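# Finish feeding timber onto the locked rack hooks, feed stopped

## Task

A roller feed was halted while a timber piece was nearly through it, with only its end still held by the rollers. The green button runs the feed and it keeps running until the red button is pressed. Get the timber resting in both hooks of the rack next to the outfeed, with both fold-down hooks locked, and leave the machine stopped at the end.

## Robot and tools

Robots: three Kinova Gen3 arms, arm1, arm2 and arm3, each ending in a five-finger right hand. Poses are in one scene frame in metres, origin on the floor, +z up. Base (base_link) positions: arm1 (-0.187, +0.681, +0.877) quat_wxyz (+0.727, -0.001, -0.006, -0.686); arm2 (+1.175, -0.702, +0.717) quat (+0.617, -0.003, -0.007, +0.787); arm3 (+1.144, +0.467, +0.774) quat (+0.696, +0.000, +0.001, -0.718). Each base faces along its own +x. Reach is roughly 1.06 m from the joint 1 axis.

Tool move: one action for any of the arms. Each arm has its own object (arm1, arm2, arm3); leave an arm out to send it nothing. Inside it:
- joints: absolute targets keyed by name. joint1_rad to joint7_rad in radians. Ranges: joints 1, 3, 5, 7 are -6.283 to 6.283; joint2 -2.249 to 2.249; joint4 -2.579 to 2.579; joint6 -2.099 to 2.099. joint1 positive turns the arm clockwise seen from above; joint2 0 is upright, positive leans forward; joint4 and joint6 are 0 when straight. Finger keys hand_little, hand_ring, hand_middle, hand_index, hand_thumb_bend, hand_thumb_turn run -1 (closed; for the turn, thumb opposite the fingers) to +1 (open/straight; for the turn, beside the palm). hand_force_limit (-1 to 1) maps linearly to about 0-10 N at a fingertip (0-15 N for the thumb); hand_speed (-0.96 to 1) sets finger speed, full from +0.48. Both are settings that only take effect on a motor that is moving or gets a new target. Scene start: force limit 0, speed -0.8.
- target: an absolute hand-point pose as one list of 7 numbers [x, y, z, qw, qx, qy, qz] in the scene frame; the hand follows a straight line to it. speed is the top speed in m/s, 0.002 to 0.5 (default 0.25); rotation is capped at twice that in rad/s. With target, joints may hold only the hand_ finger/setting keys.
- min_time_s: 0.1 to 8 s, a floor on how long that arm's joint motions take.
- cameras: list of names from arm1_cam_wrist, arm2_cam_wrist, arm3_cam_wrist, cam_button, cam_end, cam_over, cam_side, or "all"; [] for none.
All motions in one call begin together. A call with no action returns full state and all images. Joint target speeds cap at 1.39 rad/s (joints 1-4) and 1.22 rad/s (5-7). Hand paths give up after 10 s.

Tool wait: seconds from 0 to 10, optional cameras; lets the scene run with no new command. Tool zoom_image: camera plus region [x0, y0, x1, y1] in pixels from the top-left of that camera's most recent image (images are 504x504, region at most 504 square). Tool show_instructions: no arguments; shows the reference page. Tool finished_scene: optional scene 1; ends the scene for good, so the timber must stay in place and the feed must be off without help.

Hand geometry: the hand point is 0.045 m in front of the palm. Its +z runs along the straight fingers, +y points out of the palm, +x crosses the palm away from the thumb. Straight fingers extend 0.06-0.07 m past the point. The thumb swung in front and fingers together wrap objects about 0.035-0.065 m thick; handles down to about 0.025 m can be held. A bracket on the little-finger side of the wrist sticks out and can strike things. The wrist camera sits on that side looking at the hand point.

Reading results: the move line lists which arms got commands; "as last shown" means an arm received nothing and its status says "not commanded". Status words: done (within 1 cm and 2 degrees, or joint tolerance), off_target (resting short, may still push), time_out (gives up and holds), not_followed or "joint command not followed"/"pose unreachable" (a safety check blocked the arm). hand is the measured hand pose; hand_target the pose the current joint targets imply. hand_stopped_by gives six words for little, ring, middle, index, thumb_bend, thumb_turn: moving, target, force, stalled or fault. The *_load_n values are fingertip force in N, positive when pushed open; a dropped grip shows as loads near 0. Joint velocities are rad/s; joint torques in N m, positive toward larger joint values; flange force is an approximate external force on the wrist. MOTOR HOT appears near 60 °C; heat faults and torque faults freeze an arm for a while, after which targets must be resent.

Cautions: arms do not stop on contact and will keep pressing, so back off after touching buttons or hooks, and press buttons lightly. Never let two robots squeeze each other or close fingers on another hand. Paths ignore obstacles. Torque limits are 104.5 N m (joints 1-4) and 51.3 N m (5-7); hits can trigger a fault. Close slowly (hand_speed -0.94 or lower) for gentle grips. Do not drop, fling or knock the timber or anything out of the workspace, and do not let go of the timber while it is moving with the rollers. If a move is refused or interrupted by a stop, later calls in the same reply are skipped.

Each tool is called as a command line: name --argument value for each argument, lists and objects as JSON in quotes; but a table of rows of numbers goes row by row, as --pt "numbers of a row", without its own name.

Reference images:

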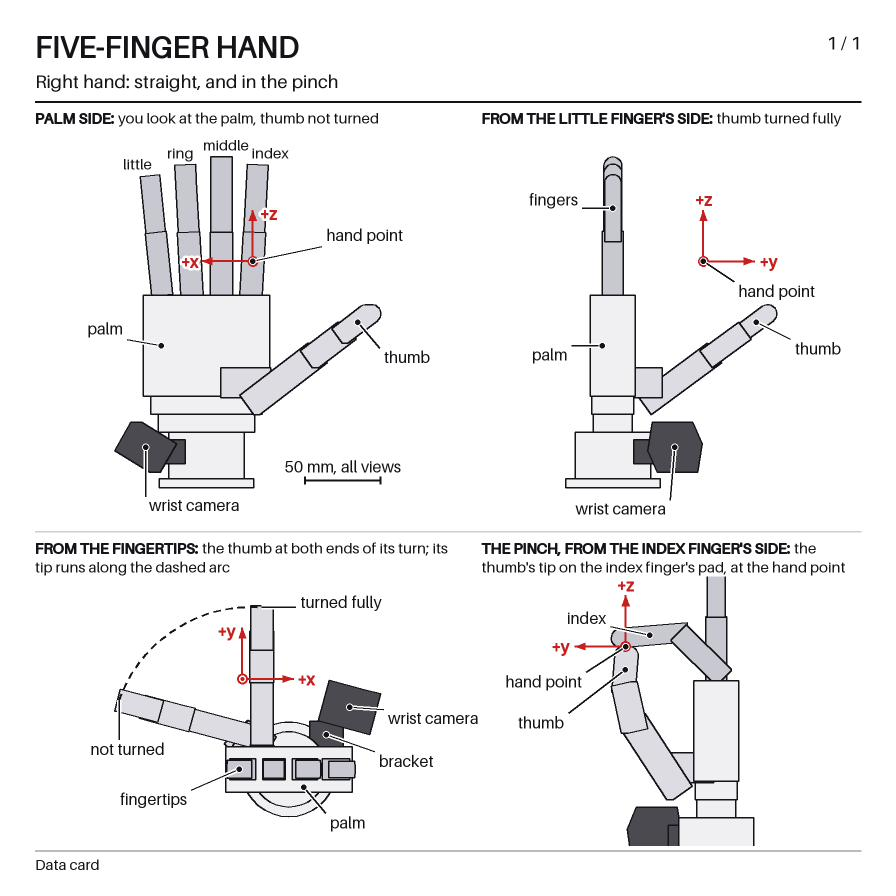

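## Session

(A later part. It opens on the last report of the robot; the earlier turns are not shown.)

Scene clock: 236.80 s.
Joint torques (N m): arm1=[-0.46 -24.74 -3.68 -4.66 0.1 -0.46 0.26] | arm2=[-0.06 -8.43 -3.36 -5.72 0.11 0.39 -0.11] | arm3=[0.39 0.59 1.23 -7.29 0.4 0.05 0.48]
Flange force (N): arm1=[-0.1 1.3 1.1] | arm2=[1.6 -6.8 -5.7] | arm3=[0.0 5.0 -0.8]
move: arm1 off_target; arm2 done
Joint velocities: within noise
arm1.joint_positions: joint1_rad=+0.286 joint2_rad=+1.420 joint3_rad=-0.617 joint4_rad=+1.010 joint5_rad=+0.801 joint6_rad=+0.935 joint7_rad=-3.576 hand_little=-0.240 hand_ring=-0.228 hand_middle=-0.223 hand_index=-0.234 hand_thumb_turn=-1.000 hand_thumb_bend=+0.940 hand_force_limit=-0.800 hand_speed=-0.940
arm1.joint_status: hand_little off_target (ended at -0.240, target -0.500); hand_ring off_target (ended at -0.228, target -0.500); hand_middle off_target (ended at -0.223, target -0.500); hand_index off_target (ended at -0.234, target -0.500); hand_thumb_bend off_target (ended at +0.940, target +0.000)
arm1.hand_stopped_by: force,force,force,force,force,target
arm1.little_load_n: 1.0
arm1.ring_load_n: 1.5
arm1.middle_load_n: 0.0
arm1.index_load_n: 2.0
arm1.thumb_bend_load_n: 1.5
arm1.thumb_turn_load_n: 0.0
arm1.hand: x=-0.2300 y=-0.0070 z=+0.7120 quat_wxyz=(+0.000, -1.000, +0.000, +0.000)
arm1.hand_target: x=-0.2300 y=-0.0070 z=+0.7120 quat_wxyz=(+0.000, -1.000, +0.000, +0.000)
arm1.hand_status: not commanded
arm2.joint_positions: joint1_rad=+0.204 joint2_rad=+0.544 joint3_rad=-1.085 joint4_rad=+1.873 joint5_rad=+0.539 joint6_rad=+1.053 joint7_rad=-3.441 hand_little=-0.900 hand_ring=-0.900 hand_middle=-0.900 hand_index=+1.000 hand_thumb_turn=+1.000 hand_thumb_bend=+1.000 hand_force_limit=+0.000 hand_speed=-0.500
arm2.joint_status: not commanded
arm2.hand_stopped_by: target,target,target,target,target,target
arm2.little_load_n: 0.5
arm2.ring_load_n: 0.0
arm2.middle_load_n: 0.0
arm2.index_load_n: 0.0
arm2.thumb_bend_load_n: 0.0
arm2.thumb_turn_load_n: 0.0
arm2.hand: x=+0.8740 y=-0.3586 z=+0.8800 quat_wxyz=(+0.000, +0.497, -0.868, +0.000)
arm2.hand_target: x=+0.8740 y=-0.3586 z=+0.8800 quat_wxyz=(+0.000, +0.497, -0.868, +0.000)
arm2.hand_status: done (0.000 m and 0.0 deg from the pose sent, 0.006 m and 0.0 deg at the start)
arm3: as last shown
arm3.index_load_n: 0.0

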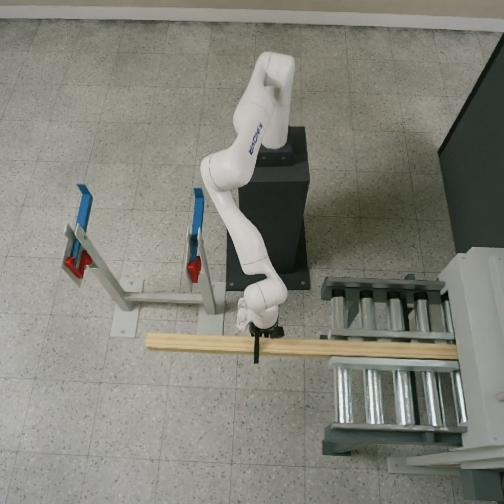

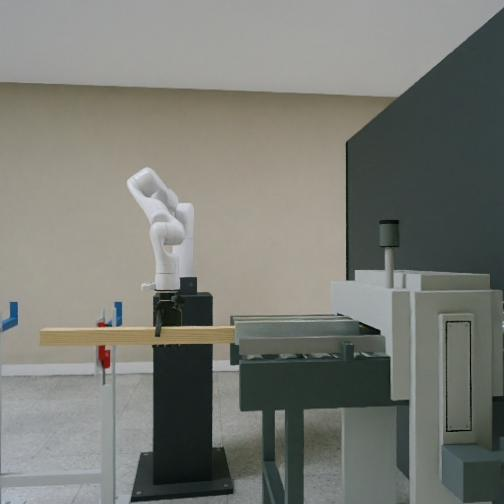

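move --arm2 '{"target": [0.874, -0.3586, 0.8657, 0, 0.4966, -0.868, 0], "speed": 0.1}' --cameras '["cam_side"]'

move --arm2 '{"target": [0.9305, -0.3566, 0.895, 0, 0.4966, -0.868, 0], "speed": 0.3}'

move --arm2 '{"target": [0.9305, -0.3566, 0.8655, 0, 0.4966, -0.868, 0], "speed": 0.2}' --cameras '["cam_side", "cam_button"]'

move --arm2 '{"target": [0.9305, -0.3566, 0.885, 0, 0.4966, -0.868, 0], "speed": 0.1}' --cameras '["cam_side", "cam_over", "cam_button"]'

Scene clock: 239.37 s.
Joint torques (N m): arm1=[-3.11 -24.95 -5.87 -3.97 -0.51 -1.06 0.51] | arm2=[0 -7.1 -2.66 -4.3 0.01 0.37 -0.1] | arm3=[0.42 0.61 1.21 -7.25 0.4 0.04 0.46]
Flange force (N): arm1=[-3.9 1.8 2.0] | arm2=[1.6 -6.2 -11.0] | arm3=[-0.1 4.9 -0.9]
move: arm2 done
Joint velocities: within noise
arm1, arm3: as last shown
arm1.joint_positions: joint1_rad=+0.286 joint2_rad=+1.420 joint3_rad=-0.616 joint4_rad=+1.010 joint5_rad=+0.801 joint6_rad=+0.935 joint7_rad=-3.576 hand_little=-0.240 hand_ring=-0.228 hand_middle=-0.223 hand_index=-0.234 hand_thumb_turn=-1.000 hand_thumb_bend=+0.940 hand_force_limit=-0.800 hand_speed=-0.940
arm1.middle_load_n: 0.5
arm1.thumb_bend_load_n: 1.0
arm1.thumb_turn_load_n: 1.5
arm1.hand: x=-0.2301 y=-0.0070 z=+0.7120 quat_wxyz=(+0.000, -1.000, +0.000, +0.000)
arm2.joint_positions: joint1_rad=+0.187 joint2_rad=+0.565 joint3_rad=-1.065 joint4_rad=+1.895 joint5_rad=+0.566 joint6_rad=+1.018 joint7_rad=-3.464 hand_little=-0.900 hand_ring=-0.900 hand_middle=-0.900 hand_index=+1.000 hand_thumb_turn=+1.000 hand_thumb_bend=+1.000 hand_force_limit=+0.000 hand_speed=-0.500
arm2.joint_status: not commanded
arm2.hand_stopped_by: target,target,target,target,target,target
arm2.little_load_n: 0.0
arm2.ring_load_n: 0.0
arm2.middle_load_n: 0.0
arm2.index_load_n: 0.0
arm2.thumb_bend_load_n: 0.0
arm2.thumb_turn_load_n: 0.0
arm2.hand: x=+0.8740 y=-0.3586 z=+0.8657 quat_wxyz=(+0.000, +0.497, -0.868, +0.000)
arm2.hand_target: x=+0.8740 y=-0.3586 z=+0.8657 quat_wxyz=(+0.000, +0.497, -0.868, +0.000)
arm2.hand_status: done (0.000 m and 0.0 deg from the pose sent, 0.014 m and 0.0 deg at the start)

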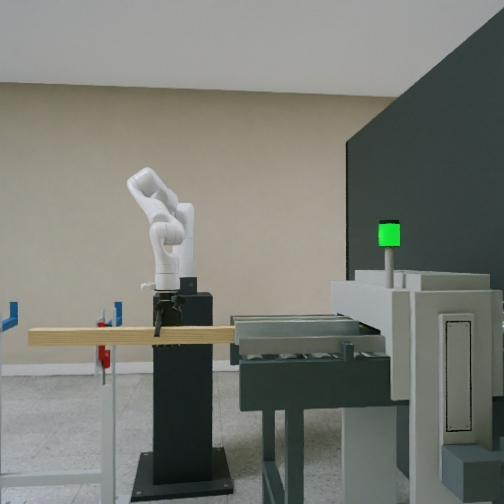

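Scene clock: 240.33 s.
Joint torques (N m): arm1=[-2.64 -27.85 -6.21 -5.31 -0.28 -1.39 0.43] | arm2=[-0.1 -6.68 -2.9 -5.93 0.09 0.4 -0.11] | arm3=[0.36 0.62 1.28 -7.25 0.4 0.06 0.44]
Flange force (N): arm1=[-3.2 1.1 5.7] | arm2=[2.6 -7.2 -5.8] | arm3=[0.0 5.1 -0.9]
move: arm2 done
Joint velocities: within noise
arm1: as last shown
arm1.joint_positions: joint1_rad=+0.286 joint2_rad=+1.420 joint3_rad=-0.617 joint4_rad=+1.010 joint5_rad=+0.801 joint6_rad=+0.935 joint7_rad=-3.576 hand_little=-0.239 hand_ring=-0.228 hand_middle=-0.223 hand_index=-0.234 hand_thumb_turn=-1.000 hand_thumb_bend=+0.940 hand_force_limit=-0.800 hand_speed=-0.940
arm1.little_load_n: 2.0
arm1.ring_load_n: 2.5
arm1.middle_load_n: 1.5
arm1.index_load_n: 3.5
arm1.thumb_bend_load_n: 0.0
arm1.thumb_turn_load_n: -0.5
arm1.hand: x=-0.2300 y=-0.0070 z=+0.7120 quat_wxyz=(+0.000, -1.000, +0.000, +0.000)
arm2.joint_positions: joint1_rad=+0.418 joint2_rad=+0.457 joint3_rad=-1.152 joint4_rad=+1.948 joint5_rad=+0.470 joint6_rad=+1.041 joint7_rad=-3.284 hand_little=-0.900 hand_ring=-0.900 hand_middle=-0.900 hand_index=+1.000 hand_thumb_turn=+1.000 hand_thumb_bend=+1.000 hand_force_limit=+0.000 hand_speed=-0.500
arm2.joint_status: not commanded
arm2.hand_stopped_by: target,target,target,target,target,target
arm2.little_load_n: 0.0
arm2.ring_load_n: 0.0
arm2.middle_load_n: 0.0
arm2.index_load_n: 0.0
arm2.thumb_bend_load_n: 0.0
arm2.thumb_turn_load_n: 0.0
arm2.hand: x=+0.9305 y=-0.3566 z=+0.8950 quat_wxyz=(+0.000, +0.497, -0.868, +0.000)
arm2.hand_target: x=+0.9305 y=-0.3566 z=+0.8950 quat_wxyz=(+0.000, +0.497, -0.868, +0.000)
arm2.hand_status: done (0.000 m and 0.0 deg from the pose sent, 0.064 m and 0.0 deg at the start)
arm3.joint_positions: joint1_rad=+0.362 joint2_rad=-0.482 joint3_rad=-0.168 joint4_rad=+1.635 joint5_rad=-0.061 joint6_rad=+1.896 joint7_rad=-2.109 hand_little=+1.000 hand_ring=+1.000 hand_middle=+1.000 hand_index=+1.000 hand_thumb_turn=+1.000 hand_thumb_bend=+1.000 hand_force_limit=+0.000 hand_speed=-0.800
arm3.joint_status: not commanded
arm3.hand_stopped_by: target,target,target,target,target,target
arm3.little_load_n: 0.0
arm3.ring_load_n: 0.0
arm3.middle_load_n: 0.0
arm3.index_load_n: 0.0
arm3.thumb_bend_load_n: 0.0
arm3.thumb_turn_load_n: 0.0
arm3.hand: x=+1.1452 y=+0.2838 z=+1.2405 quat_wxyz=(-0.027, -0.917, -0.396, +0.034)
arm3.hand_target: x=+1.1452 y=+0.2838 z=+1.2405 quat_wxyz=(-0.027, -0.917, -0.396, +0.034)
arm3.hand_status: not commanded
pictures: none

Scene clock: 241.30 s.
Joint torques (N m): arm1=[-2.28 -27.99 -5.86 -5.39 -0.2 -1.31 0.43] | arm2=[0.12 -6.07 -2.25 -4.47 0.22 0.42 -0.1] | arm3=[0.42 0.6 1.25 -7.22 0.4 0.08 0.43]
Flange force (N): arm1=[-2.7 1.3 5.9] | arm2=[3.1 -6.5 -11.0] | arm3=[-0.2 5.0 -0.9]
move: arm2 done
Joint velocities: within noise
arm1, arm3: as last shown
arm1.thumb_turn_load_n: 0.0
arm2.joint_positions: joint1_rad=+0.369 joint2_rad=+0.504 joint3_rad=-1.103 joint4_rad=+1.998 joint5_rad=+0.534 joint6_rad=+0.965 joint7_rad=-3.343 hand_little=-0.900 hand_ring=-0.900 hand_middle=-0.900 hand_index=+1.000 hand_thumb_turn=+1.000 hand_thumb_bend=+1.000 hand_force_limit=+0.000 hand_speed=-0.500
arm2.joint_status: not commanded
arm2.hand_stopped_by: target,target,target,target,target,target
arm2.little_load_n: 0.0
arm2.ring_load_n: 0.0
arm2.middle_load_n: 0.0
arm2.index_load_n: 0.0
arm2.thumb_bend_load_n: 0.0
arm2.thumb_turn_load_n: 0.0
arm2.hand: x=+0.9305 y=-0.3566 z=+0.8655 quat_wxyz=(+0.000, +0.497, -0.868, +0.000)
arm2.hand_target: x=+0.9305 y=-0.3566 z=+0.8655 quat_wxyz=(+0.000, +0.497, -0.868, +0.000)
arm2.hand_status: done (0.000 m and 0.0 deg from the pose sent, 0.029 m and 0.0 deg at the start)
pictures: cam_button, cam_side

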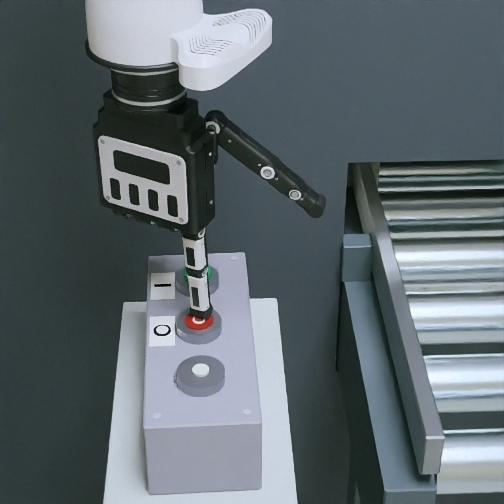

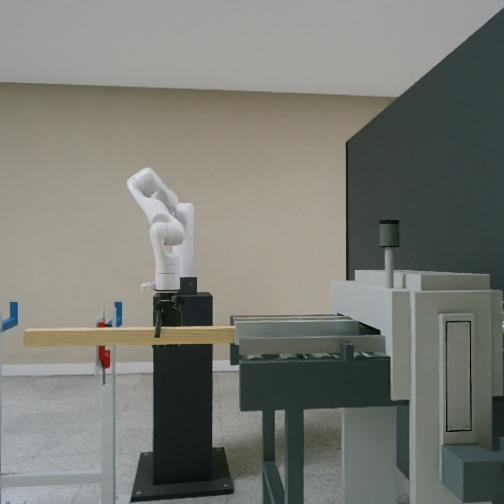

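Scene clock: 242.27 s.
Joint torques (N m): arm1=[-2.32 -27.94 -5.94 -5.44 -0.18 -1.33 0.44] | arm2=[-0.07 -6.87 -2.93 -5.78 0.07 0.39 -0.1] | arm3=[0.38 0.63 1.27 -7.3 0.41 0.03 0.45]
Flange force (N): arm1=[-2.7 0.9 5.8] | arm2=[2.6 -6.9 -5.9] | arm3=[0.1 5.0 -0.7]
move: arm2 done
Joint velocities: within noise
arm1, arm3: as last shown
arm1.little_load_n: 2.5
arm1.middle_load_n: 1.0
arm1.thumb_bend_load_n: -0.5
arm2.joint_positions: joint1_rad=+0.402 joint2_rad=+0.473 joint3_rad=-1.136 joint4_rad=+1.966 joint5_rad=+0.491 joint6_rad=+1.015 joint7_rad=-3.304 hand_little=-0.900 hand_ring=-0.900 hand_middle=-0.900 hand_index=+1.000 hand_thumb_turn=+1.000 hand_thumb_bend=+1.000 hand_force_limit=+0.000 hand_speed=-0.500
arm2.joint_status: not commanded
arm2.hand_stopped_by: target,target,target,target,target,target
arm2.little_load_n: 0.0
arm2.ring_load_n: 0.0
arm2.middle_load_n: 0.0
arm2.index_load_n: 0.0
arm2.thumb_bend_load_n: 0.0
arm2.thumb_turn_load_n: 0.0
arm2.hand: x=+0.9305 y=-0.3566 z=+0.8850 quat_wxyz=(+0.000, +0.497, -0.868, +0.000)
arm2.hand_target: x=+0.9305 y=-0.3566 z=+0.8850 quat_wxyz=(+0.000, +0.497, -0.868, +0.000)
arm2.hand_status: done (0.000 m and 0.0 deg from the pose sent, 0.019 m and 0.0 deg at the start)
pictures: cam_button, cam_over, cam_side

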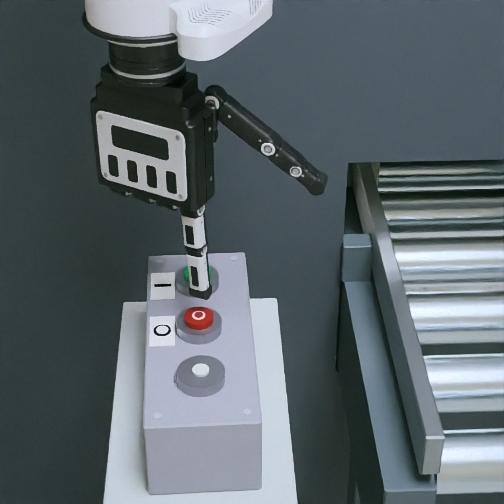

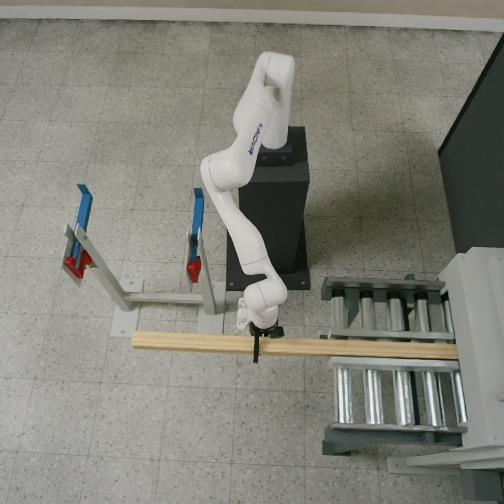

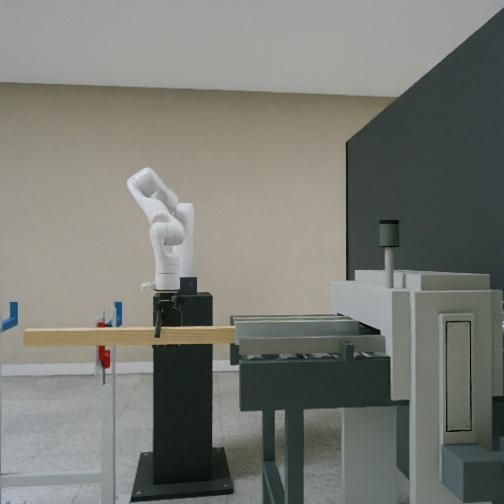

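move --arm1 '{"target": [-0.13, -0.007, 0.712, 0, 1, 0, 0], "speed": 0.05}' --cameras '["cam_side", "cam_over"]'

zoom_image --camera "cam_side" --region '[0, 290, 260, 390]'

zoom_image --camera "cam_over" --region '[240, 270, 360, 390]'

Scene clock: 248.60 s.
Joint torques (N m): arm1=[-3.39 -29.17 -6.77 -5.76 -0.38 -1.76 0.56] | arm2=[-0.08 -6.86 -2.94 -5.78 0.08 0.36 -0.1] | arm3=[0.44 0.52 1.24 -7.27 0.39 0.04 0.47]
Flange force (N): arm1=[-4.1 1.3 7.0] | arm2=[2.6 -6.9 -6.0] | arm3=[-0.2 5.1 -0.9]
move: arm1 done
Joint velocities: within noise
arm1.joint_positions: joint1_rad=+0.120 joint2_rad=+1.431 joint3_rad=-0.617 joint4_rad=+0.975 joint5_rad=+0.788 joint6_rad=+0.951 joint7_rad=-3.714 hand_little=-0.239 hand_ring=-0.228 hand_middle=-0.223 hand_index=-0.234 hand_thumb_turn=-1.000 hand_thumb_bend=+0.940 hand_force_limit=-0.800 hand_speed=-0.940
arm1.joint_status: not commanded
arm1.hand_stopped_by: force,force,force,force,force,target
arm1.little_load_n: 2.0
arm1.ring_load_n: 3.0
arm1.middle_load_n: 2.0
arm1.index_load_n: 4.0
arm1.thumb_bend_load_n: 0.0
arm1.thumb_turn_load_n: 0.0
arm1.hand: x=-0.1299 y=-0.0070 z=+0.7120 quat_wxyz=(+0.000, -1.000, +0.000, +0.000)
arm1.hand_target: x=-0.1300 y=-0.0070 z=+0.7120 quat_wxyz=(+0.000, -1.000, +0.000, +0.000)
arm1.hand_status: done (0.000 m and 0.0 deg from the pose sent, 0.100 m and 0.0 deg at the start)
arm2, arm3: as last shown
arm2.ring_load_n: 0.5
arm2.thumb_bend_load_n: -0.5
pictures: cam_over, cam_side

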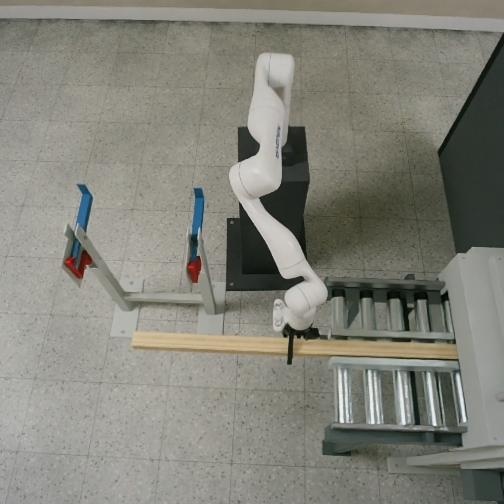

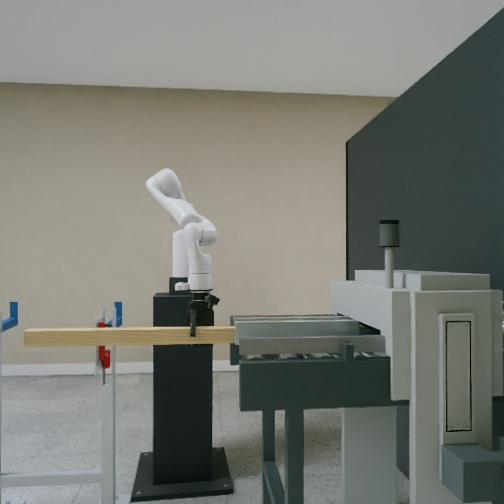

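Scaled by 1.938 from the camera's image (finer frame: 720x720).

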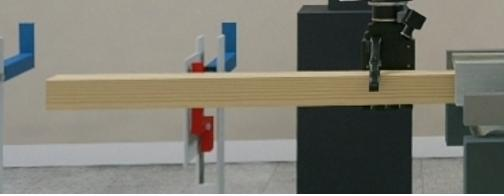

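Scaled by 4.200 from the camera's image (finer frame: 720x720).

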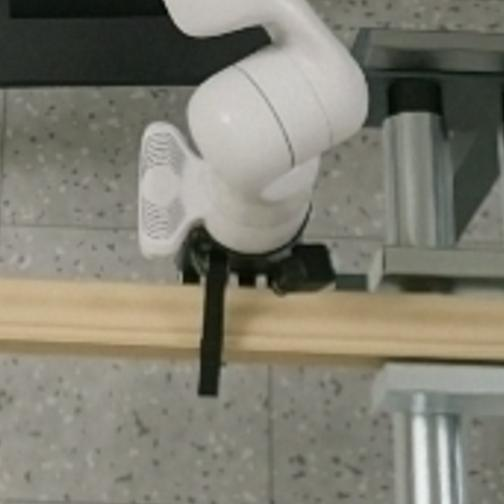

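move --arm1 '{"joints": {"hand_force_limit": -0.1, "hand_little": -0.6, "hand_ring": -0.6, "hand_middle": -0.6, "hand_index": -0.6, "hand_thumb_bend": -0.2}}' --cameras '["cam_side", "arm1_cam_wrist"]'

zoom_image --camera "cam_side" --region '[120, 270, 240, 390]'

Scene clock: 252.40 s.
Joint torques (N m): arm1=[-2.79 -29.98 -6.66 -6.28 -0.32 -1.93 0.47] | arm2=[-0.09 -6.9 -2.94 -5.78 0.09 0.38 -0.13] | arm3=[0.39 0.55 1.27 -7.27 0.39 0.01 0.48]
Flange force (N): arm1=[-3.3 1.2 7.9] | arm2=[2.5 -7.0 -6.0] | arm3=[0.0 5.2 -1.0]
move: arm1 off_target
Joint velocities: within noise
arm1.joint_positions: joint1_rad=+0.120 joint2_rad=+1.431 joint3_rad=-0.616 joint4_rad=+0.975 joint5_rad=+0.788 joint6_rad=+0.951 joint7_rad=-3.714 hand_little=-0.272 hand_ring=-0.255 hand_middle=-0.249 hand_index=-0.255 hand_thumb_turn=-1.000 hand_thumb_bend=+0.889 hand_force_limit=-0.100 hand_speed=-0.940
arm1.joint_status: hand_little off_target (ended at -0.272, target -0.600); hand_ring off_target (ended at -0.255, target -0.600); hand_middle off_target (ended at -0.249, target -0.600); hand_index off_target (ended at -0.255, target -0.600); hand_thumb_bend off_target (ended at +0.889, target -0.200); the others done
arm1.hand_stopped_by: force,force,force,force,force,target
arm1.little_load_n: 5.5
arm1.ring_load_n: 6.5
arm1.middle_load_n: 6.0
arm1.index_load_n: 5.5
arm1.thumb_bend_load_n: 6.5
arm1.thumb_turn_load_n: 0.0
arm1.hand: x=-0.1300 y=-0.0070 z=+0.7120 quat_wxyz=(+0.000, -1.000, +0.000, +0.000)
arm1.hand_target: x=-0.1300 y=-0.0070 z=+0.7120 quat_wxyz=(+0.000, -1.000, +0.000, +0.000)
arm1.hand_status: not commanded
arm2, arm3: as last shown
arm2.ring_load_n: 0.0
arm2.thumb_bend_load_n: 0.0
pictures: arm1_cam_wrist, cam_side

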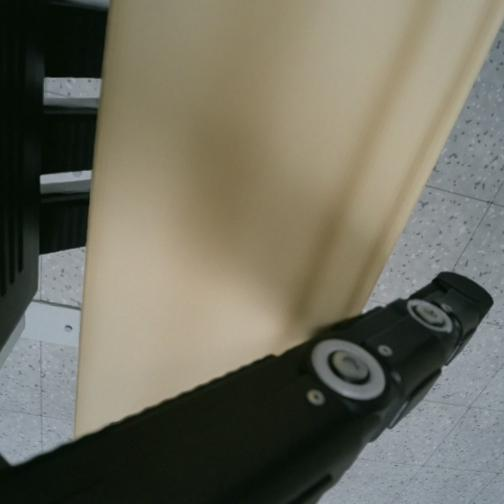

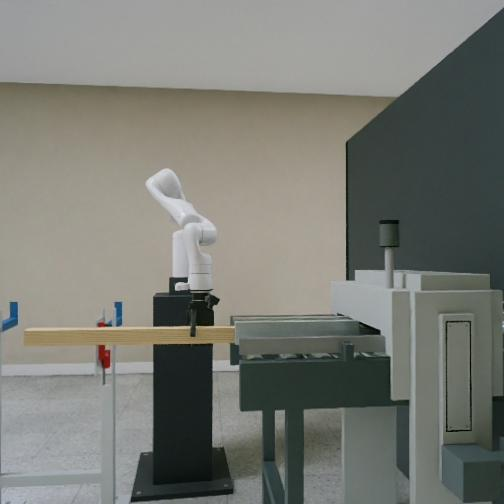

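Scaled by 4.200 from the camera's image (finer frame: 720x720).

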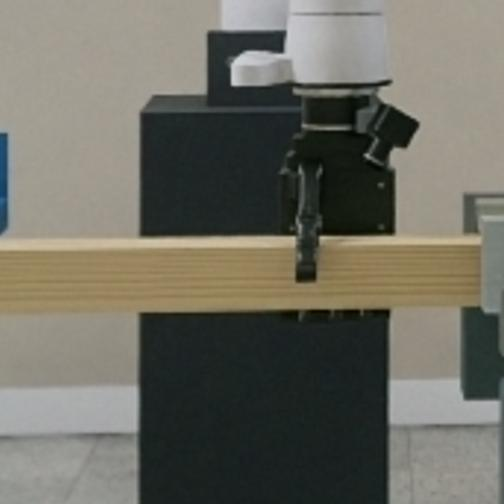

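move --arm1 '{"target": [-0.18, -0.007, 0.712, 0, 1, 0, 0], "speed": 0.05}' --cameras '["cam_side", "cam_over"]'

zoom_image --camera "cam_side" --region '[0, 290, 260, 390]'

Scene clock: 254.70 s.
Joint torques (N m): arm1=[-0.46 -29.3 -4.6 -6.31 0.35 -0.84 0.31] | arm2=[-0.11 -6.84 -2.93 -5.75 0.09 0.39 -0.11] | arm3=[0.38 0.59 1.24 -7.23 0.39 0.03 0.48]
Flange force (N): arm1=[0.1 0.7 7.5] | arm2=[2.5 -7.1 -6.1] | arm3=[-0.1 5.1 -1.0]
move: arm1 done
Joint velocities: within noise
arm1.joint_positions: joint1_rad=+0.204 joint2_rad=+1.422 joint3_rad=-0.615 joint4_rad=+1.004 joint5_rad=+0.796 joint6_rad=+0.937 joint7_rad=-3.651 hand_little=-0.272 hand_ring=-0.255 hand_middle=-0.250 hand_index=-0.255 hand_thumb_turn=-1.000 hand_thumb_bend=+0.887 hand_force_limit=-0.100 hand_speed=-0.940
arm1.joint_status: not commanded
arm1.hand_stopped_by: force,force,force,force,force,target
arm1.little_load_n: 3.5
arm1.ring_load_n: 2.0
arm1.middle_load_n: 0.0
arm1.index_load_n: 3.5
arm1.thumb_bend_load_n: 0.0
arm1.thumb_turn_load_n: 0.0
arm1.hand: x=-0.1800 y=-0.0070 z=+0.7120 quat_wxyz=(+0.000, -1.000, +0.000, +0.000)
arm1.hand_target: x=-0.1800 y=-0.0070 z=+0.7120 quat_wxyz=(+0.000, -1.000, +0.000, +0.000)
arm1.hand_status: done (0.000 m and 0.0 deg from the pose sent, 0.050 m and 0.0 deg at the start)
arm2, arm3: as last shown
pictures: cam_over, cam_side

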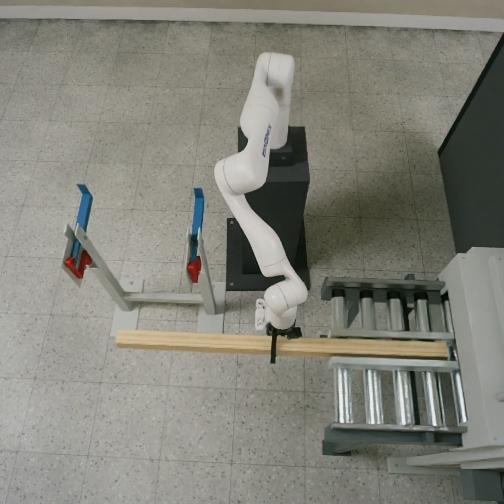

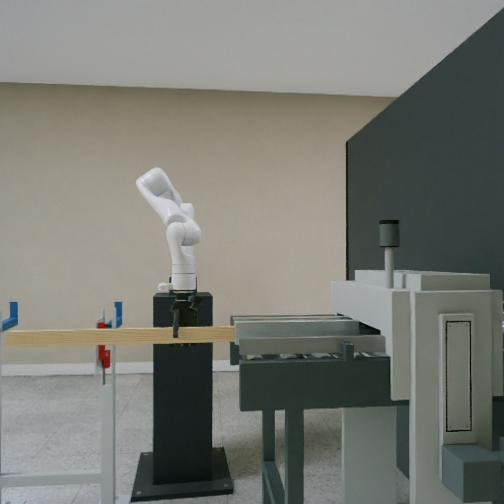

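Scaled by 1.938 from the camera's image (finer frame: 720x720).

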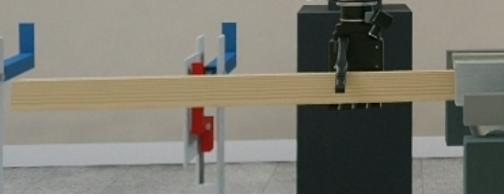

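move --arm1 '{"joints": {"hand_force_limit": 0.2, "hand_speed": -0.94, "hand_little": -0.6, "hand_ring": -0.6, "hand_middle": -0.6, "hand_index": -0.6, "hand_thumb_bend": -0.3}}' --cameras '["cam_over", "cam_side", "cam_end", "arm1_cam_wrist"]'

Scene clock: 259.83 s.
Joint torques (N m): arm1=[-0.48 -29.43 -4.6 -6.33 0.37 -0.93 0.34] | arm2=[-0.07 -6.89 -2.96 -5.76 0.07 0.39 -0.1] | arm3=[0.39 0.59 1.25 -7.28 0.37 0.03 0.46]
Flange force (N): arm1=[0.1 1.0 7.7] | arm2=[2.6 -6.8 -5.8] | arm3=[0.0 5.0 -0.9]
move: arm1 off_target
Joint velocities: within noise
arm1.joint_positions: joint1_rad=+0.204 joint2_rad=+1.422 joint3_rad=-0.615 joint4_rad=+1.004 joint5_rad=+0.796 joint6_rad=+0.937 joint7_rad=-3.651 hand_little=-0.272 hand_ring=-0.255 hand_middle=-0.249 hand_index=-0.255 hand_thumb_turn=-1.000 hand_thumb_bend=+0.779 hand_force_limit=+0.200 hand_speed=-0.940
arm1.joint_status: hand_little off_target (ended at -0.272, target -0.600); hand_ring off_target (ended at -0.255, target -0.600); hand_middle off_target (ended at -0.249, target -0.600); hand_index off_target (ended at -0.255, target -0.600); hand_thumb_bend off_target (ended at +0.779, target -0.300); the others done
arm1.hand_stopped_by: force,force,force,force,force,target
arm1.little_load_n: 3.5
arm1.ring_load_n: 2.5
arm1.middle_load_n: 1.5
arm1.index_load_n: 6.5
arm1.thumb_bend_load_n: 9.0
arm1.thumb_turn_load_n: 0.5
arm1.hand: x=-0.1800 y=-0.0070 z=+0.7120 quat_wxyz=(+0.000, -1.000, +0.000, +0.000)
arm1.hand_target: x=-0.1800 y=-0.0070 z=+0.7120 quat_wxyz=(+0.000, -1.000, +0.000, +0.000)
arm1.hand_status: not commanded
arm2, arm3: as last shown
arm2.ring_load_n: 0.5
pictures: arm1_cam_wrist, cam_end, cam_over, cam_side

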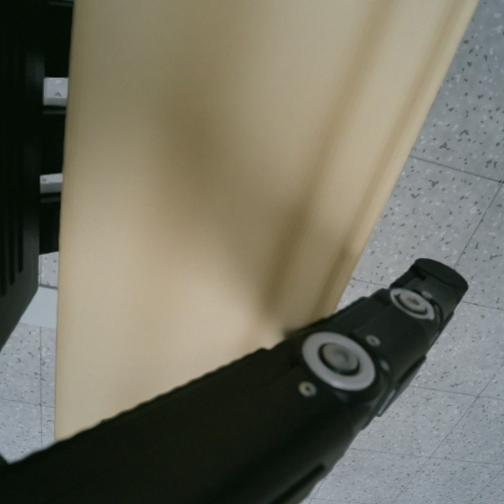

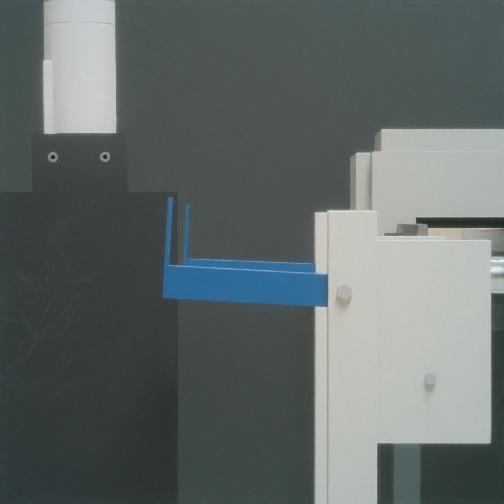

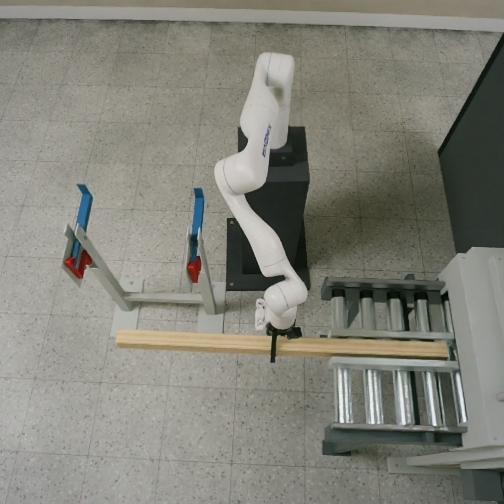

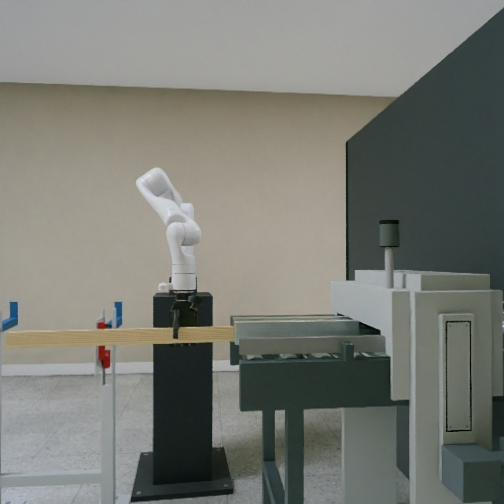

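move --arm1 '{"target": [-0.18, -0.007, 0.732, 0, 1, 0, 0], "speed": 0.02}' --cameras '["cam_over", "cam_side"]'

zoom_image --camera "cam_side" --region '[0, 260, 400, 400]'

zoom_image --camera "cam_over" --region '[100, 250, 480, 450]'

Scene clock: 262.43 s.
Joint torques (N m): arm1=[-0.43 -29.39 -4.69 -6.47 0.39 -0.93 0.32] | arm2=[-0.11 -6.87 -2.93 -5.8 0.09 0.4 -0.11] | arm3=[0.37 0.58 1.27 -7.23 0.36 0.03 0.44]
Flange force (N): arm1=[0.2 1.2 7.7] | arm2=[2.6 -7.1 -6.0] | arm3=[-0.1 5.1 -1.1]
move: arm1 done
Joint velocities: within noise
arm1.joint_positions: joint1_rad=+0.210 joint2_rad=+1.385 joint3_rad=-0.623 joint4_rad=+1.024 joint5_rad=+0.787 joint6_rad=+0.956 joint7_rad=-3.652 hand_little=-0.272 hand_ring=-0.255 hand_middle=-0.249 hand_index=-0.255 hand_thumb_turn=-1.000 hand_thumb_bend=+0.779 hand_force_limit=+0.200 hand_speed=-0.940
arm1.joint_status: not commanded
arm1.hand_stopped_by: force,force,force,force,force,target
arm1.little_load_n: 3.5
arm1.ring_load_n: 2.5
arm1.middle_load_n: 1.5
arm1.index_load_n: 7.0
arm1.thumb_bend_load_n: 9.0
arm1.thumb_turn_load_n: 0.5
arm1.hand: x=-0.1800 y=-0.0070 z=+0.7320 quat_wxyz=(+0.000, -1.000, +0.000, +0.000)
arm1.hand_target: x=-0.1800 y=-0.0070 z=+0.7320 quat_wxyz=(+0.000, -1.000, +0.000, +0.000)
arm1.hand_status: done (0.000 m and 0.0 deg from the pose sent, 0.020 m and 0.0 deg at the start)
arm2, arm3: as last shown
arm2.ring_load_n: 0.0
arm3.little_load_n: 0.5

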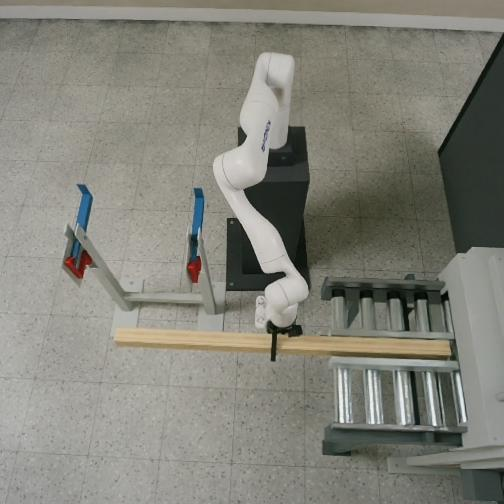

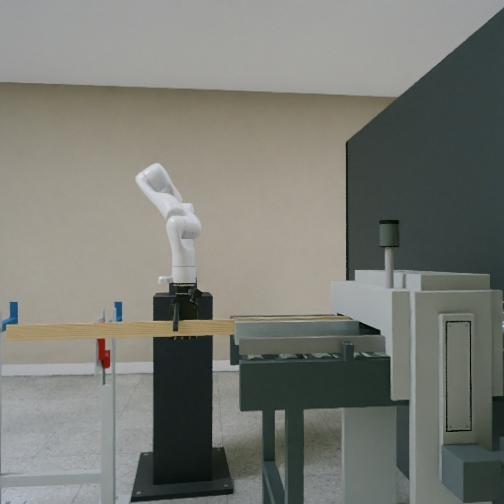

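Scaled by 1.260 from the camera's image (finer frame: 720x720).

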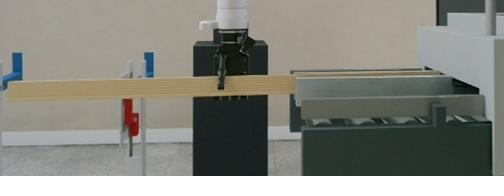

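Scaled by 1.326 from the camera's image (finer frame: 720x720).

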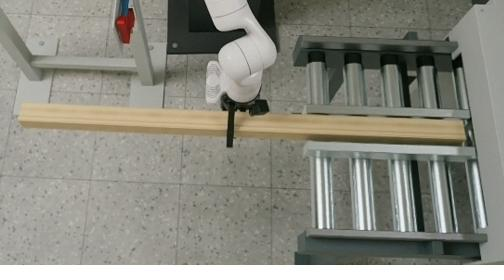

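move --arm1 '{"target": [-0.21, -0.007, 0.742, 0, 1, 0, 0], "speed": 0.03}'

move --arm1 '{"target": [-0.23, -0.007, 0.86, 0, 1, 0, 0], "speed": 0.05}' --cameras '["cam_over", "cam_side", "cam_end"]'

Scene clock: 264.90 s.
Joint torques (N m): arm1=[-0.4 -29.26 -4.8 -6.58 0.34 -0.94 0.24] | arm2=[-0.14 -6.9 -2.93 -5.78 0.07 0.39 -0.1] | arm3=[0.43 0.55 1.27 -7.28 0.39 0.02 0.49]
Flange force (N): arm1=[0.1 1.0 7.6] | arm2=[2.5 -7.1 -6.0] | arm3=[0.0 5.2 -0.9]
move: arm1 done
Joint velocities: within noise
arm1.joint_positions: joint1_rad=+0.262 joint2_rad=+1.365 joint3_rad=-0.628 joint4_rad=+1.040 joint5_rad=+0.785 joint6_rad=+0.964 joint7_rad=-3.609 hand_little=-0.272 hand_ring=-0.255 hand_middle=-0.249 hand_index=-0.255 hand_thumb_turn=-1.000 hand_thumb_bend=+0.779 hand_force_limit=+0.200 hand_speed=-0.940
arm1.joint_status: not commanded
arm1.hand_stopped_by: force,force,force,force,force,target
arm1.little_load_n: 3.5
arm1.ring_load_n: 2.5
arm1.middle_load_n: 1.5
arm1.index_load_n: 6.5
arm1.thumb_bend_load_n: 9.0
arm1.thumb_turn_load_n: 0.5
arm1.hand: x=-0.2100 y=-0.0070 z=+0.7420 quat_wxyz=(+0.000, -1.000, +0.000, +0.000)
arm1.hand_target: x=-0.2100 y=-0.0070 z=+0.7420 quat_wxyz=(+0.000, -1.000, +0.000, +0.000)
arm1.hand_status: done (0.000 m and 0.0 deg from the pose sent, 0.032 m and 0.0 deg at the start)
arm2: as last shown
arm3.joint_positions: joint1_rad=+0.362 joint2_rad=-0.482 joint3_rad=-0.168 joint4_rad=+1.635 joint5_rad=-0.061 joint6_rad=+1.896 joint7_rad=-2.109 hand_little=+1.000 hand_ring=+1.000 hand_middle=+1.000 hand_index=+1.000 hand_thumb_turn=+1.000 hand_thumb_bend=+1.000 hand_force_limit=+0.000 hand_speed=-0.800
arm3.joint_status: not commanded
arm3.hand_stopped_by: target,target,target,target,target,target
arm3.little_load_n: 0.0
arm3.ring_load_n: 0.0
arm3.middle_load_n: 0.0
arm3.index_load_n: 0.0
arm3.thumb_bend_load_n: 0.0
arm3.thumb_turn_load_n: 0.0
arm3.hand: x=+1.1452 y=+0.2838 z=+1.2405 quat_wxyz=(-0.027, -0.917, -0.396, +0.034)
arm3.hand_target: x=+1.1452 y=+0.2838 z=+1.2405 quat_wxyz=(-0.027, -0.917, -0.396, +0.034)
arm3.hand_status: not commanded
pictures: none

Scene clock: 267.80 s.
Joint torques (N m): arm1=[-0.44 -28.66 -5.07 -7.52 0.34 -0.9 0.27] | arm2=[-0.14 -6.88 -2.92 -5.76 0.05 0.39 -0.1] | arm3=[0.38 0.59 1.19 -7.24 0.38 0 0.51]
Flange force (N): arm1=[0.0 1.1 7.4] | arm2=[2.4 -7.1 -6.0] | arm3=[0.0 5.0 -1.1]
move: arm1 done
Joint velocities: within noise
arm1.joint_positions: joint1_rad=+0.320 joint2_rad=+1.175 joint3_rad=-0.687 joint4_rad=+1.077 joint5_rad=+0.715 joint6_rad=+1.120 joint7_rad=-3.554 hand_little=-0.272 hand_ring=-0.255 hand_middle=-0.249 hand_index=-0.255 hand_thumb_turn=-1.000 hand_thumb_bend=+0.779 hand_force_limit=+0.200 hand_speed=-0.940
arm1.joint_status: not commanded
arm1.hand_stopped_by: force,force,force,force,force,target
arm1.little_load_n: 3.5
arm1.ring_load_n: 2.5
arm1.middle_load_n: 1.0
arm1.index_load_n: 6.5
arm1.thumb_bend_load_n: 8.5
arm1.thumb_turn_load_n: 0.5
arm1.hand: x=-0.2300 y=-0.0070 z=+0.8600 quat_wxyz=(+0.000, -1.000, +0.000, +0.000)
arm1.hand_target: x=-0.2300 y=-0.0070 z=+0.8600 quat_wxyz=(+0.000, -1.000, +0.000, +0.000)
arm1.hand_status: done (0.000 m and 0.0 deg from the pose sent, 0.120 m and 0.0 deg at the start)
arm2, arm3: as last shown
arm2.index_load_n: -0.5
pictures: cam_end, cam_over, cam_side

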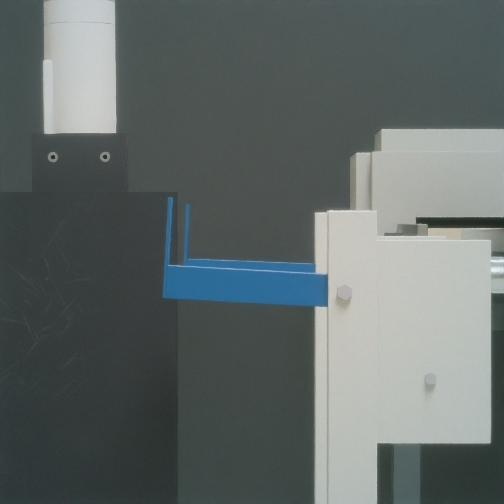

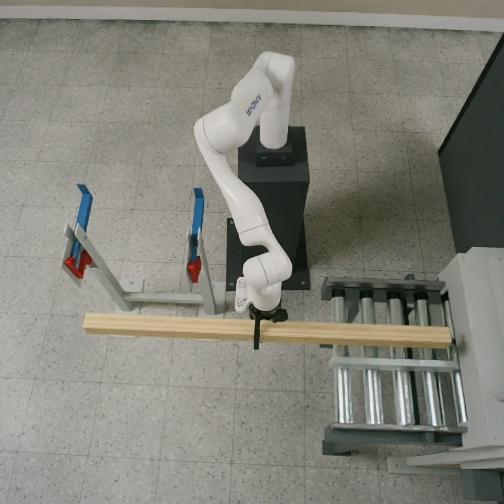

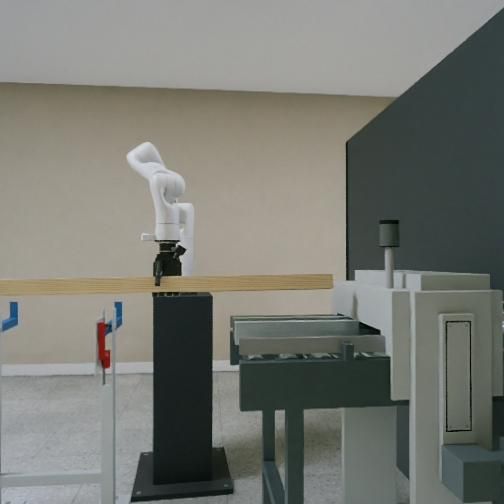

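move --arm1 '{"target": [-0.5, 0.1, 0.86, 0, 1, 0, 0], "speed": 0.08}' --cameras '["cam_over", "cam_side"]'

Scene clock: 273.67 s.
Joint torques (N m): arm1=[-0.39 -26.87 -5.57 -7.09 0.11 -1.02 0.17] | arm2=[-0.09 -6.91 -2.98 -5.77 0.07 0.38 -0.13] | arm3=[0.37 0.57 1.28 -7.26 0.37 0.04 0.47]
Flange force (N): arm1=[-0.3 0.9 7.2] | arm2=[2.4 -6.8 -5.9] | arm3=[-0.1 5.2 -0.9]
move: arm1 done
Joint velocities: within noise
arm1.joint_positions: joint1_rad=+0.841 joint2_rad=+1.109 joint3_rad=-0.698 joint4_rad=+1.261 joint5_rad=+0.745 joint6_rad=+1.037 joint7_rad=-3.160 hand_little=-0.272 hand_ring=-0.255 hand_middle=-0.249 hand_index=-0.255 hand_thumb_turn=-1.000 hand_thumb_bend=+0.779 hand_force_limit=+0.200 hand_speed=-0.940
arm1.joint_status: not commanded
arm1.hand_stopped_by: force,force,force,force,force,target
arm1.little_load_n: 4.0
arm1.ring_load_n: 2.5
arm1.middle_load_n: 1.0
arm1.index_load_n: 6.5
arm1.thumb_bend_load_n: 8.5
arm1.thumb_turn_load_n: 0.5
arm1.hand: x=-0.5000 y=+0.1000 z=+0.8600 quat_wxyz=(+0.000, -1.000, +0.000, +0.000)
arm1.hand_target: x=-0.5000 y=+0.1000 z=+0.8600 quat_wxyz=(+0.000, -1.000, +0.000, +0.000)
arm1.hand_status: done (0.000 m and 0.0 deg from the pose sent, 0.290 m and 0.0 deg at the start)
arm2.joint_positions: joint1_rad=+0.402 joint2_rad=+0.473 joint3_rad=-1.136 joint4_rad=+1.966 joint5_rad=+0.491 joint6_rad=+1.015 joint7_rad=-3.304 hand_little=-0.900 hand_ring=-0.900 hand_middle=-0.900 hand_index=+1.000 hand_thumb_turn=+1.000 hand_thumb_bend=+1.000 hand_force_limit=+0.000 hand_speed=-0.500
arm2.joint_status: not commanded
arm2.hand_stopped_by: target,target,target,target,target,target
arm2.little_load_n: 0.0
arm2.ring_load_n: 0.0
arm2.middle_load_n: 0.0
arm2.index_load_n: 0.5
arm2.thumb_bend_load_n: 0.0
arm2.thumb_turn_load_n: 0.0
arm2.hand: x=+0.9305 y=-0.3566 z=+0.8850 quat_wxyz=(+0.000, +0.497, -0.868, +0.000)
arm2.hand_target: x=+0.9305 y=-0.3566 z=+0.8850 quat_wxyz=(+0.000, +0.497, -0.868, +0.000)
arm2.hand_status: not commanded
arm3: as last shown

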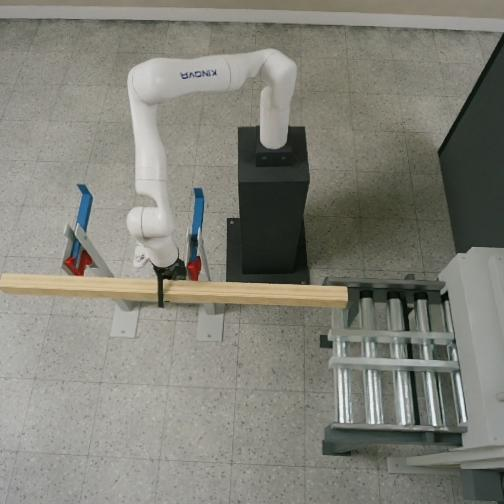

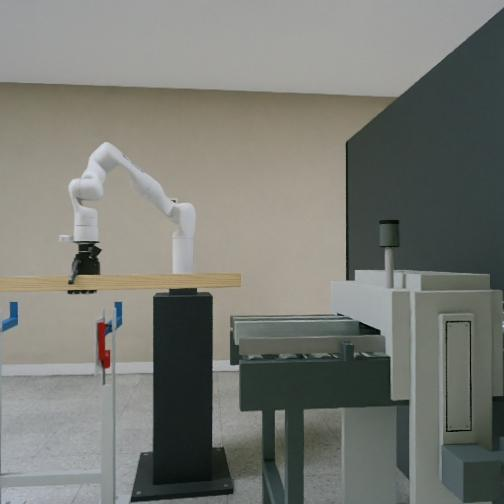

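move --arm1 '{"target": [-0.645, 0.3, 0.86, 0, 1, 0, 0], "speed": 0.08}' --cameras '["cam_over", "cam_end"]'

Scene clock: 277.67 s.
Joint torques (N m): arm1=[-0.53 -24.12 -5.75 -6.24 0.06 -0.97 0.23] | arm2=[-0.08 -6.86 -2.91 -5.76 0.07 0.38 -0.11] | arm3=[0.41 0.63 1.28 -7.26 0.41 0.02 0.48]
Flange force (N): arm1=[-0.4 0.3 7.1] | arm2=[2.6 -6.9 -6.0] | arm3=[0.1 5.1 -1.0]
move: arm1 done
Joint velocities: within noise
arm1.joint_positions: joint1_rad=+1.325 joint2_rad=+1.015 joint3_rad=-0.704 joint4_rad=+1.519 joint5_rad=+0.788 joint6_rad=+0.910 joint7_rad=-2.849 hand_little=-0.272 hand_ring=-0.255 hand_middle=-0.249 hand_index=-0.255 hand_thumb_turn=-1.000 hand_thumb_bend=+0.779 hand_force_limit=+0.200 hand_speed=-0.940
arm1.joint_status: not commanded
arm1.hand_stopped_by: force,force,force,force,force,target
arm1.little_load_n: 3.5
arm1.ring_load_n: 3.0
arm1.middle_load_n: 1.0
arm1.index_load_n: 6.5
arm1.thumb_bend_load_n: 8.0
arm1.thumb_turn_load_n: 0.5
arm1.hand: x=-0.6450 y=+0.3000 z=+0.8601 quat_wxyz=(+0.000, -1.000, +0.000, +0.000)
arm1.hand_target: x=-0.6450 y=+0.3000 z=+0.8600 quat_wxyz=(+0.000, -1.000, +0.000, +0.000)
arm1.hand_status: done (0.000 m and 0.0 deg from the pose sent, 0.247 m and 0.0 deg at the start)
arm2, arm3: as last shown
arm2.little_load_n: 0.5
arm2.index_load_n: 0.0
arm3.middle_load_n: 0.5
pictures: cam_end, cam_over

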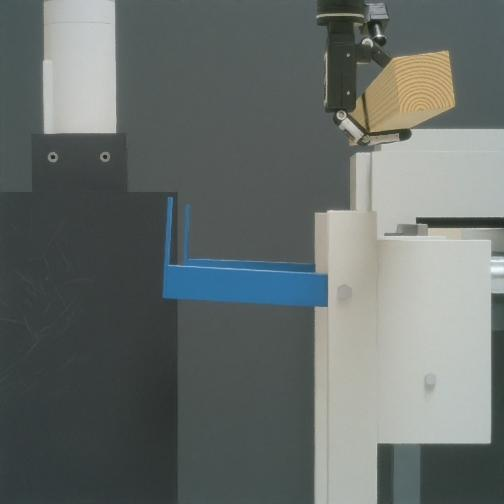

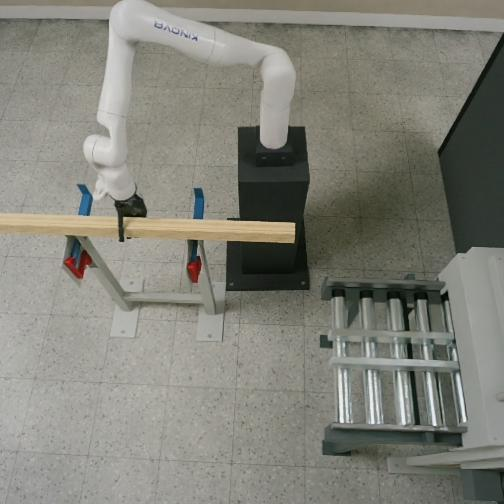

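zoom_image --camera "cam_end" --region '[300, 0, 500, 200]'

Scaled by 2.520 from the camera's image (finer frame: 720x720).

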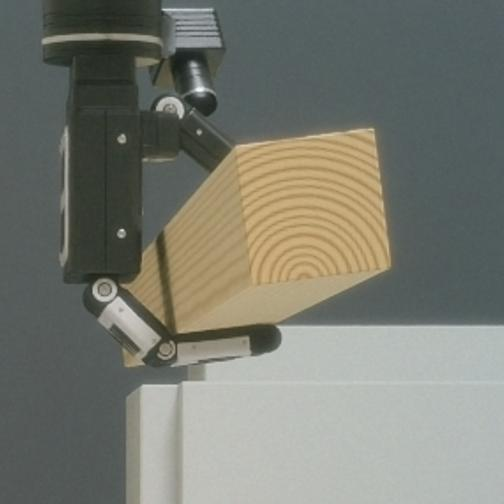

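move --arm1 '{"target": [-0.675, 0.447, 0.86, -0.0828, 0.9966, -0.0006, -0.007], "speed": 0.06}' --cameras '["cam_over", "cam_end", "cam_side"]'

zoom_image --camera "cam_end" --region '[130, 40, 380, 290]'

zoom_image --camera "cam_side" --region '[0, 220, 250, 360]'

Scene clock: 285.17 s.
Joint torques (N m): arm1=[-0.53 -22.78 -4.35 -5.7 0.3 -0.22 0.22] | arm2=[-0.13 -6.9 -2.93 -5.75 0.07 0.36 -0.11] | arm3=[0.39 0.65 1.22 -7.3 0.42 0.05 0.45]
Flange force (N): arm1=[-0.2 1.5 6.9] | arm2=[2.4 -6.9 -6.1] | arm3=[0.1 4.9 -0.7]
move: arm1 done
Joint velocities: within noise
arm1.joint_positions: joint1_rad=+1.486 joint2_rad=+0.942 joint3_rad=-0.635 joint4_rad=+1.631 joint5_rad=+0.838 joint6_rad=+0.967 joint7_rad=-2.740 hand_little=-0.272 hand_ring=-0.255 hand_middle=-0.249 hand_index=-0.255 hand_thumb_turn=-1.000 hand_thumb_bend=+0.779 hand_force_limit=+0.200 hand_speed=-0.940
arm1.joint_status: not commanded
arm1.hand_stopped_by: force,force,force,force,force,target
arm1.little_load_n: 3.5
arm1.ring_load_n: 2.5
arm1.middle_load_n: 1.0
arm1.index_load_n: 6.5
arm1.thumb_bend_load_n: 8.0
arm1.thumb_turn_load_n: 0.5
arm1.hand: x=-0.6750 y=+0.4471 z=+0.8600 quat_wxyz=(+0.083, -0.997, +0.001, +0.007)
arm1.hand_target: x=-0.6750 y=+0.4470 z=+0.8600 quat_wxyz=(+0.083, -0.997, +0.001, +0.007)
arm1.hand_status: done (0.000 m and 0.0 deg from the pose sent, 0.150 m and 9.5 deg at the start)
arm2, arm3: as last shown
arm2.little_load_n: 0.0
arm3.middle_load_n: 0.0
pictures: cam_end, cam_over, cam_side

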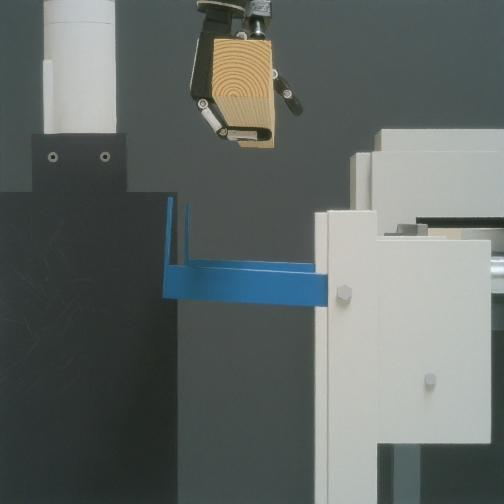

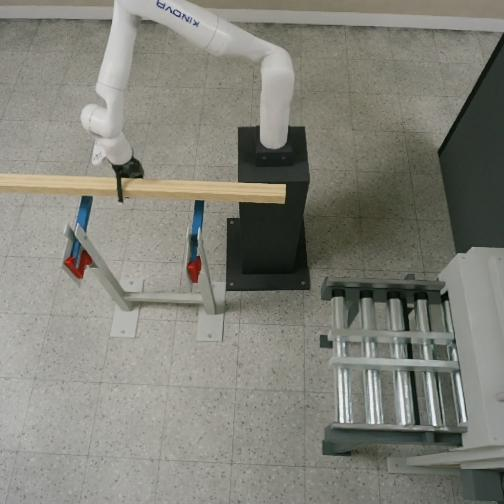

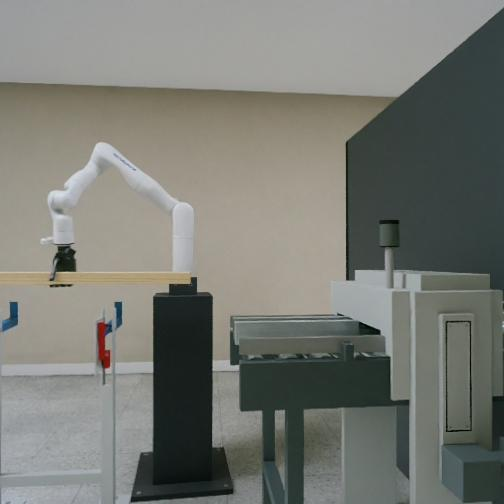

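Scaled by 2.016 from the camera's image (finer frame: 720x720).

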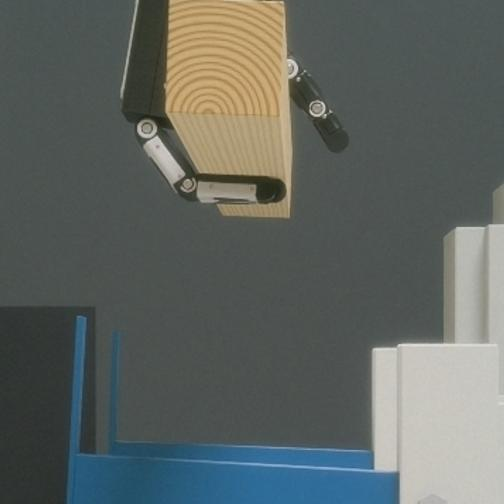

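Scaled by 2.016 from the camera's image (finer frame: 720x720).

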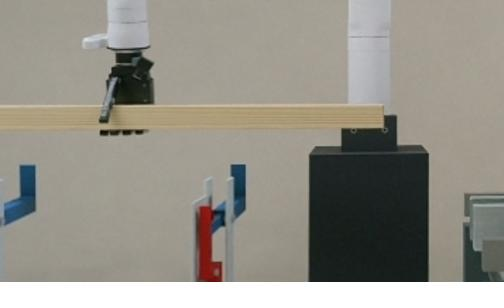

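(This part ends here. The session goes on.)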